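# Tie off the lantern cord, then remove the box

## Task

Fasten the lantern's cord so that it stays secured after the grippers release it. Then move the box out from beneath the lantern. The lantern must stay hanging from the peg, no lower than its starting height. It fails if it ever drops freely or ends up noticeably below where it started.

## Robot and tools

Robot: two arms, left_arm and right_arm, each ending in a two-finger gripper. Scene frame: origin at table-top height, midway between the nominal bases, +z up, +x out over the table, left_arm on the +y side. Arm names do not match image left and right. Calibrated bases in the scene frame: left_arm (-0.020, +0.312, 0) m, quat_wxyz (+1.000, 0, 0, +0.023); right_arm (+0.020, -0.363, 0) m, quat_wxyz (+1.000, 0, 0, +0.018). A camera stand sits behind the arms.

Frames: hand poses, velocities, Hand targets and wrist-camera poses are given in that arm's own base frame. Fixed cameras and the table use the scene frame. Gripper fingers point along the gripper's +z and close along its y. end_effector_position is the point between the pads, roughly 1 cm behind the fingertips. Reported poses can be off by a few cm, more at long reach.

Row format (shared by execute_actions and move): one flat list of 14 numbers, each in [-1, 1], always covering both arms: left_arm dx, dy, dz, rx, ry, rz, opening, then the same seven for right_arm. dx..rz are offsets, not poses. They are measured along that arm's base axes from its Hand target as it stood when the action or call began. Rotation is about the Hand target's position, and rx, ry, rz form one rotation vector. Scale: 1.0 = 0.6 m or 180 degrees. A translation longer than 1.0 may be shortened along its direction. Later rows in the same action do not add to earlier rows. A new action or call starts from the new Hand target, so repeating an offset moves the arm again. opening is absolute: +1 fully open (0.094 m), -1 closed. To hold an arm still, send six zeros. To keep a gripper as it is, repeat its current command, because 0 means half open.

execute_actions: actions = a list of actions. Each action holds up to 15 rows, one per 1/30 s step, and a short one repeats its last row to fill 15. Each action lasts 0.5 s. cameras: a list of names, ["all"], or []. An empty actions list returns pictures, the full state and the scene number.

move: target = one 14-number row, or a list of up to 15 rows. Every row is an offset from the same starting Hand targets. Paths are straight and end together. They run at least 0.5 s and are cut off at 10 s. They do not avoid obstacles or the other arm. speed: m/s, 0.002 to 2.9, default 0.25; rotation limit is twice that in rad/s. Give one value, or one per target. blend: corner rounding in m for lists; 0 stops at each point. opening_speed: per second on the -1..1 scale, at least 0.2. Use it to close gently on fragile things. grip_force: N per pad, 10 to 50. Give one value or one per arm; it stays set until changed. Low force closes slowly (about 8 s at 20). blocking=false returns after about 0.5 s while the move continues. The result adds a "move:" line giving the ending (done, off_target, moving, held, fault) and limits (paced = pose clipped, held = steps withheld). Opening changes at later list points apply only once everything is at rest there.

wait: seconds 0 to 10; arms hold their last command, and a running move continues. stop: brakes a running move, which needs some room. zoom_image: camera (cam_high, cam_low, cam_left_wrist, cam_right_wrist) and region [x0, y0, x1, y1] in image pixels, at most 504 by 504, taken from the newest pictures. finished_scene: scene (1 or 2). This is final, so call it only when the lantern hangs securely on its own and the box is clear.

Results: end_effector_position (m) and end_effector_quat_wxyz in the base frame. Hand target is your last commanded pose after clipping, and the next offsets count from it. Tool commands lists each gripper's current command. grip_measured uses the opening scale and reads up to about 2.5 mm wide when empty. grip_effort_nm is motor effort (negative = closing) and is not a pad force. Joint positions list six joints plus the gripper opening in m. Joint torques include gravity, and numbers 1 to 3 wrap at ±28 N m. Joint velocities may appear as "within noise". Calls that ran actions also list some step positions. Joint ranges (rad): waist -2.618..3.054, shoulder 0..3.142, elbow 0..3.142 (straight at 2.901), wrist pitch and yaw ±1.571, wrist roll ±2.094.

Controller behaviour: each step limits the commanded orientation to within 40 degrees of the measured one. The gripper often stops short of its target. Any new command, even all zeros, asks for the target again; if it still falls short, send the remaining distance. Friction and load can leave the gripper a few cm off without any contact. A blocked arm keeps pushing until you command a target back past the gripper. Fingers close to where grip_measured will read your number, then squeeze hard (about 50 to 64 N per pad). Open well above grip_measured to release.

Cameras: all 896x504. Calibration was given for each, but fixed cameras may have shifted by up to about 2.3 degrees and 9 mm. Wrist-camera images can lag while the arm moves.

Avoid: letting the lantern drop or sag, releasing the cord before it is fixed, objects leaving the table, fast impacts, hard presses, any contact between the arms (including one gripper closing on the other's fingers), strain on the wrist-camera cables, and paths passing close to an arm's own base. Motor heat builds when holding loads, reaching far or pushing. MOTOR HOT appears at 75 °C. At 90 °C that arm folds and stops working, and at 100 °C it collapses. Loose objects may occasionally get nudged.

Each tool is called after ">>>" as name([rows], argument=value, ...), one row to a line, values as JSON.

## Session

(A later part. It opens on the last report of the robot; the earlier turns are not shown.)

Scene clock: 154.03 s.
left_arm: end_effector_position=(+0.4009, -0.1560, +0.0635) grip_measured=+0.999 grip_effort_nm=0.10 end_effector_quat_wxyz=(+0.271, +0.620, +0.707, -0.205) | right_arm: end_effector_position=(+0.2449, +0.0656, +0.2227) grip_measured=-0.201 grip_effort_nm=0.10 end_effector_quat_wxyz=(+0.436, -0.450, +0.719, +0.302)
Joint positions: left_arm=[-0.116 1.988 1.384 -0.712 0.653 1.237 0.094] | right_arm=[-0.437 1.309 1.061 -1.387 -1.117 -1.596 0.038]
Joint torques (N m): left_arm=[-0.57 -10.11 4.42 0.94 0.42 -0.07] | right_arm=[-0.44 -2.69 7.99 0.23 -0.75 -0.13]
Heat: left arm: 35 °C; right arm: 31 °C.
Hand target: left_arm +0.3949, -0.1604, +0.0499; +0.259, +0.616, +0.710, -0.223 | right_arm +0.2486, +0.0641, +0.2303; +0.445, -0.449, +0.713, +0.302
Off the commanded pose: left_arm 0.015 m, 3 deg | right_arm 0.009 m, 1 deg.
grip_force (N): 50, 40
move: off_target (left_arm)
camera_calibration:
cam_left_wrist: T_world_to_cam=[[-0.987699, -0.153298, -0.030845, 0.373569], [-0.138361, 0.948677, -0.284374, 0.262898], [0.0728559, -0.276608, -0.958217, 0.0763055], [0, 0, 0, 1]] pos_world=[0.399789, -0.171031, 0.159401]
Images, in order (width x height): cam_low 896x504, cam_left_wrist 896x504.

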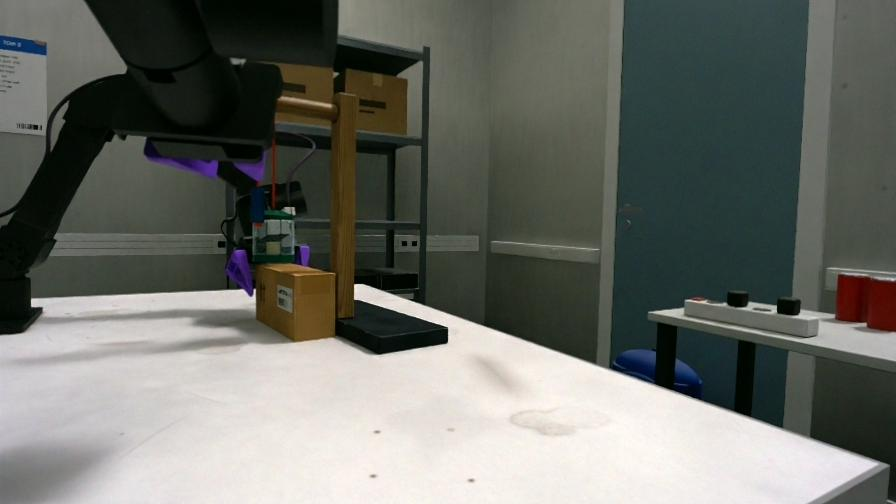

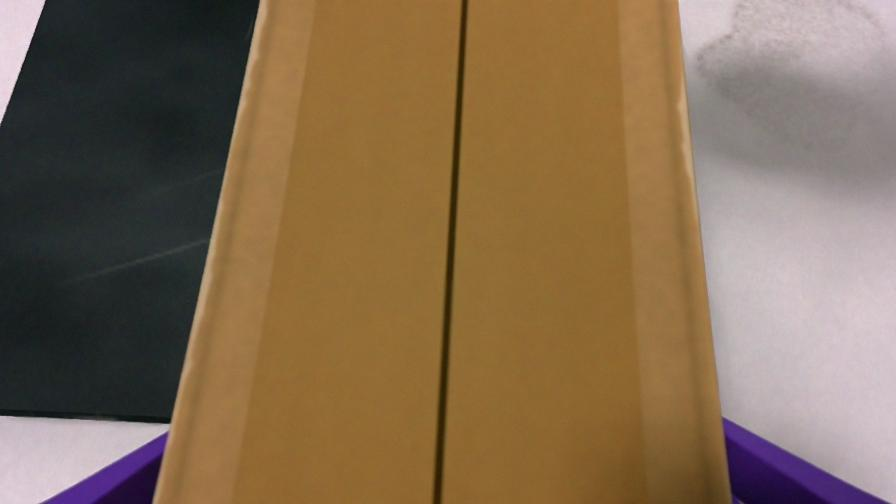

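>>> move(target=[0,0,0,0,0,0,0.22,0,0,0,0,0,0,-0.2], speed=0.05, grip_force=[25,40], opening_speed=0.4)

>>> move(target=[-0.038,0.333,0.003,0,0,0,0.22,0,0,0,0,0,0,-0.2], speed=0.07, cameras=["cam_high","cam_low"])

Scene clock: 158.17 s.
left_arm: end_effector_position=(+0.4016, -0.1561, +0.0637) grip_measured=+0.356 grip_effort_nm=-0.48 end_effector_quat_wxyz=(+0.272, +0.620, +0.707, -0.205) | right_arm: end_effector_position=(+0.2449, +0.0656, +0.2227) grip_measured=-0.201 grip_effort_nm=0.10 end_effector_quat_wxyz=(+0.436, -0.450, +0.719, +0.302)
Joint positions: left_arm=[-0.116 1.988 1.384 -0.709 0.653 1.236 0.064] | right_arm=[-0.437 1.309 1.061 -1.387 -1.117 -1.596 0.038]
Joint torques (N m): left_arm=[-0.53 -10.04 4.46 0.87 0.42 -0.07] | right_arm=[-0.44 -2.7 7.99 0.23 -0.74 -0.13]
Heat: left arm: 35 °C; right arm: 32 °C.
Hand target: left_arm +0.3948, -0.1604, +0.0499; +0.259, +0.616, +0.709, -0.223 | right_arm +0.2486, +0.0641, +0.2303; +0.445, -0.449, +0.713, +0.302
Off the commanded pose: left_arm 0.016 m, 3 deg | right_arm 0.009 m, 1 deg.
grip_force (N): 25, 40
move: off_target (left_arm)

Scene clock: 161.50 s.
left_arm: end_effector_position=(+0.3756, +0.0361, +0.0640) grip_measured=+0.352 grip_effort_nm=-0.55 end_effector_quat_wxyz=(+0.273, +0.618, +0.708, -0.209) | right_arm: end_effector_position=(+0.2449, +0.0656, +0.2227) grip_measured=-0.201 grip_effort_nm=0.10 end_effector_quat_wxyz=(+0.436, -0.450, +0.719, +0.302)
Joint positions: left_arm=[0.4 2.105 1.563 -1.196 0.685 1.895 0.064] | right_arm=[-0.437 1.309 1.061 -1.387 -1.117 -1.596 0.038]
Joint torques (N m): left_arm=[0.46 -9.5 5.85 -0.16 0.17 0.12] | right_arm=[-0.44 -2.65 7.97 0.23 -0.75 -0.13]
Heat: left arm: 35 °C; right arm: 32 °C.
Hand target: left_arm +0.3721, +0.0393, +0.0517; +0.259, +0.616, +0.709, -0.223 | right_arm +0.2486, +0.0641, +0.2303; +0.445, -0.449, +0.713, +0.302
Off the commanded pose: left_arm 0.013 m, 2 deg | right_arm 0.009 m, 1 deg.
grip_force (N): 25, 40
move: off_target (left_arm)
Images, in order (width x height): cam_high 896x504, cam_low 896x504.

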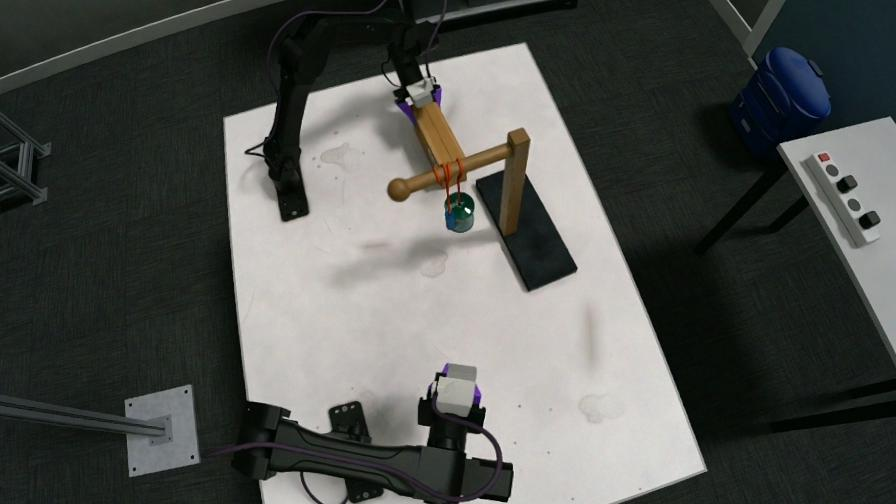

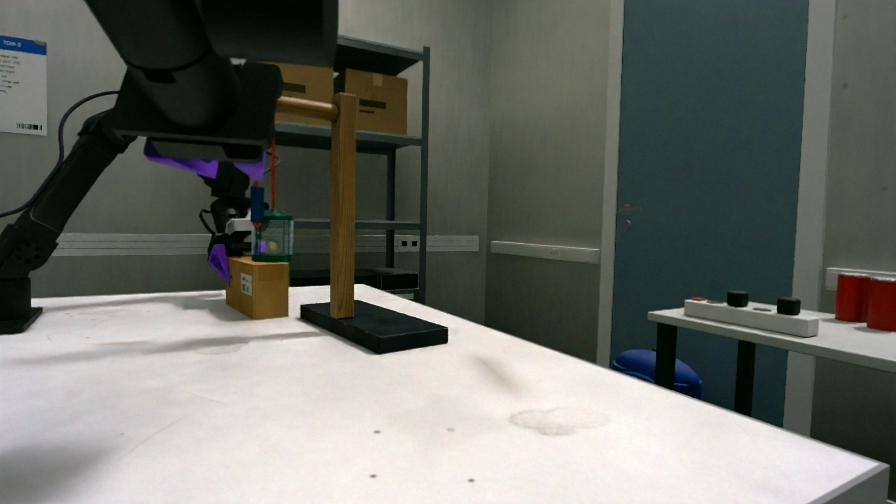

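>>> move([
  [-0.015,0.06,0.0,0,0,0,0.22,0,0,0,0,0,0,-0.2],
  [-0.015,0.06,0.0,0,0,0,0.9,0,0,0,0,0,0,-0.2],
  [-0.022,0.11,0.13,0,0,0,0.9,0,0,0,0,0,0,-0.2],
], speed=0.08, opening_speed=0.7, cameras=["cam_high","cam_low"])

>>> wait(seconds=3, cameras=["cam_low"])

>>> zoom_image(camera="cam_low", region=[220, 180, 380, 340])

Scene clock: 166.80 s.
left_arm: end_effector_position=(+0.3585, +0.1038, +0.1192) grip_measured=+0.899 grip_effort_nm=0.09 end_effector_quat_wxyz=(+0.262, +0.612, +0.718, -0.206) | right_arm: end_effector_position=(+0.2449, +0.0656, +0.2227) grip_measured=-0.201 grip_effort_nm=0.10 end_effector_quat_wxyz=(+0.436, -0.450, +0.719, +0.302)
Joint positions: left_arm=[0.566 2.16 1.875 -1.568 0.627 2.07 0.089] | right_arm=[-0.437 1.309 1.061 -1.387 -1.117 -1.596 0.038]
Joint torques (N m): left_arm=[0.32 -15.43 6.3 -0.37 0.32 -0.01] | right_arm=[-0.42 -2.66 7.98 0.24 -0.75 -0.13]
Heat: left arm: 34 °C; right arm: 32 °C.
Hand target: left_arm +0.3589, +0.1054, +0.1297; +0.259, +0.616, +0.709, -0.223 | right_arm +0.2486, +0.0641, +0.2303; +0.445, -0.449, +0.713, +0.302
Off the commanded pose: left_arm 0.011 m, 2 deg | right_arm 0.009 m, 1 deg.
joint sent to its limit (left arm) — joint 4 (wrist pitch), lower limit. The joint targets are off in orientation, not in position.
grip_force (N): 25, 40
move: off_target (left_arm); target 2's new opening was sent with left_arm's hand 0.014 m and 2 deg from that target
Images, in order (width x height): cam_high 896x504, cam_low 896x504.

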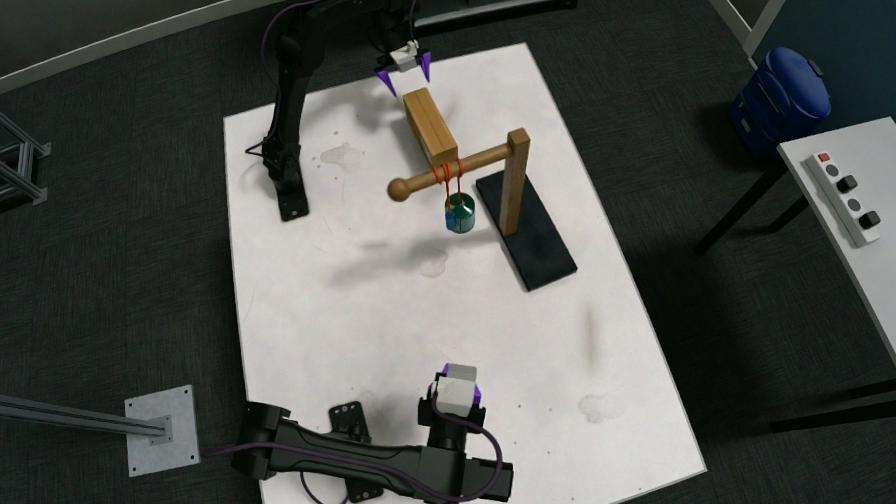

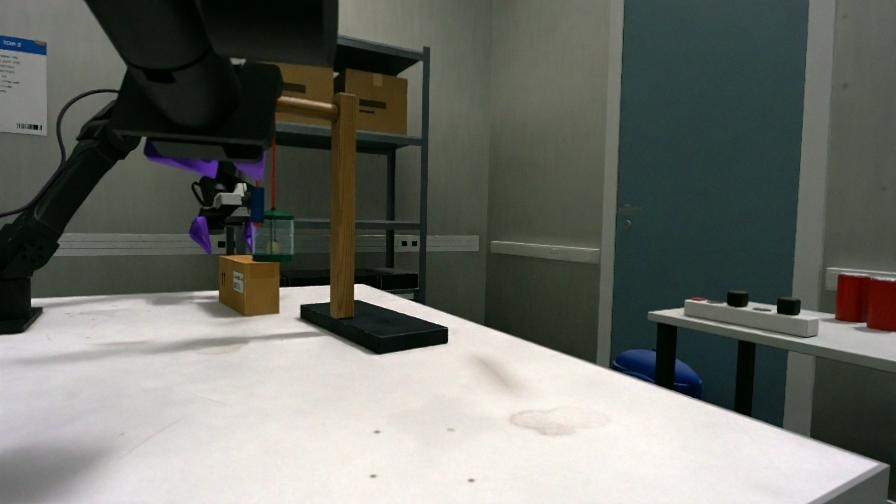

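Scene clock: 169.80 s.
left_arm: end_effector_position=(+0.3585, +0.1037, +0.1192) grip_measured=+0.899 grip_effort_nm=0.09 end_effector_quat_wxyz=(+0.262, +0.612, +0.718, -0.206) | right_arm: end_effector_position=(+0.2449, +0.0656, +0.2227) grip_measured=-0.201 grip_effort_nm=0.10 end_effector_quat_wxyz=(+0.436, -0.450, +0.719, +0.302)
Joint positions: left_arm=[0.566 2.16 1.875 -1.568 0.627 2.07 0.089] | right_arm=[-0.437 1.309 1.061 -1.387 -1.117 -1.596 0.038]
Joint torques (N m): left_arm=[0.38 -15.41 6.28 -0.4 0.3 -0.02] | right_arm=[-0.49 -2.67 7.98 0.23 -0.75 -0.12]
Heat: left arm: 34 °C; right arm: 32 °C.
Hand target: left_arm +0.3589, +0.1054, +0.1297; +0.259, +0.616, +0.709, -0.223 | right_arm +0.2486, +0.0641, +0.2303; +0.445, -0.449, +0.713, +0.302
Tool commands: left_gripper/opening=+0.9 right_gripper/opening=-0.2
Off the commanded pose: left_arm 0.011 m, 2 deg | right_arm 0.009 m, 1 deg.
grip_force (N): 25, 40
wait: 3.00 s; at rest by 0.17 s
Images, in order (width x height): cam_low 896x504.

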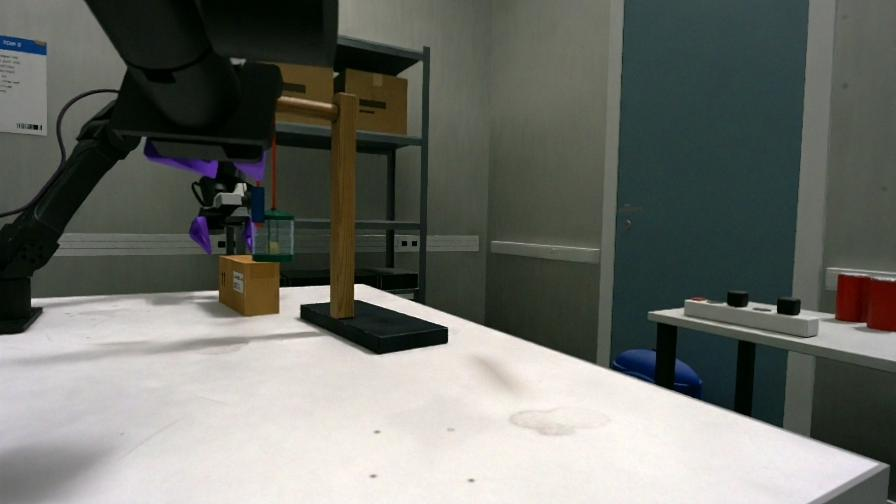

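Scaled by 3.150 from the camera's 896x504 image, which has a finer 1280x720 frame.

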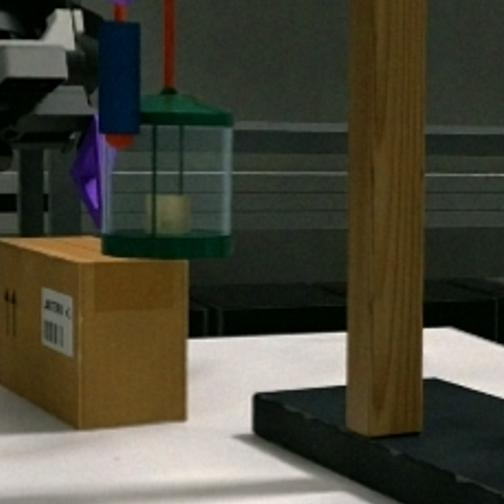

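>>> finished_scene(scene=2)

The scene is finished: the task was done.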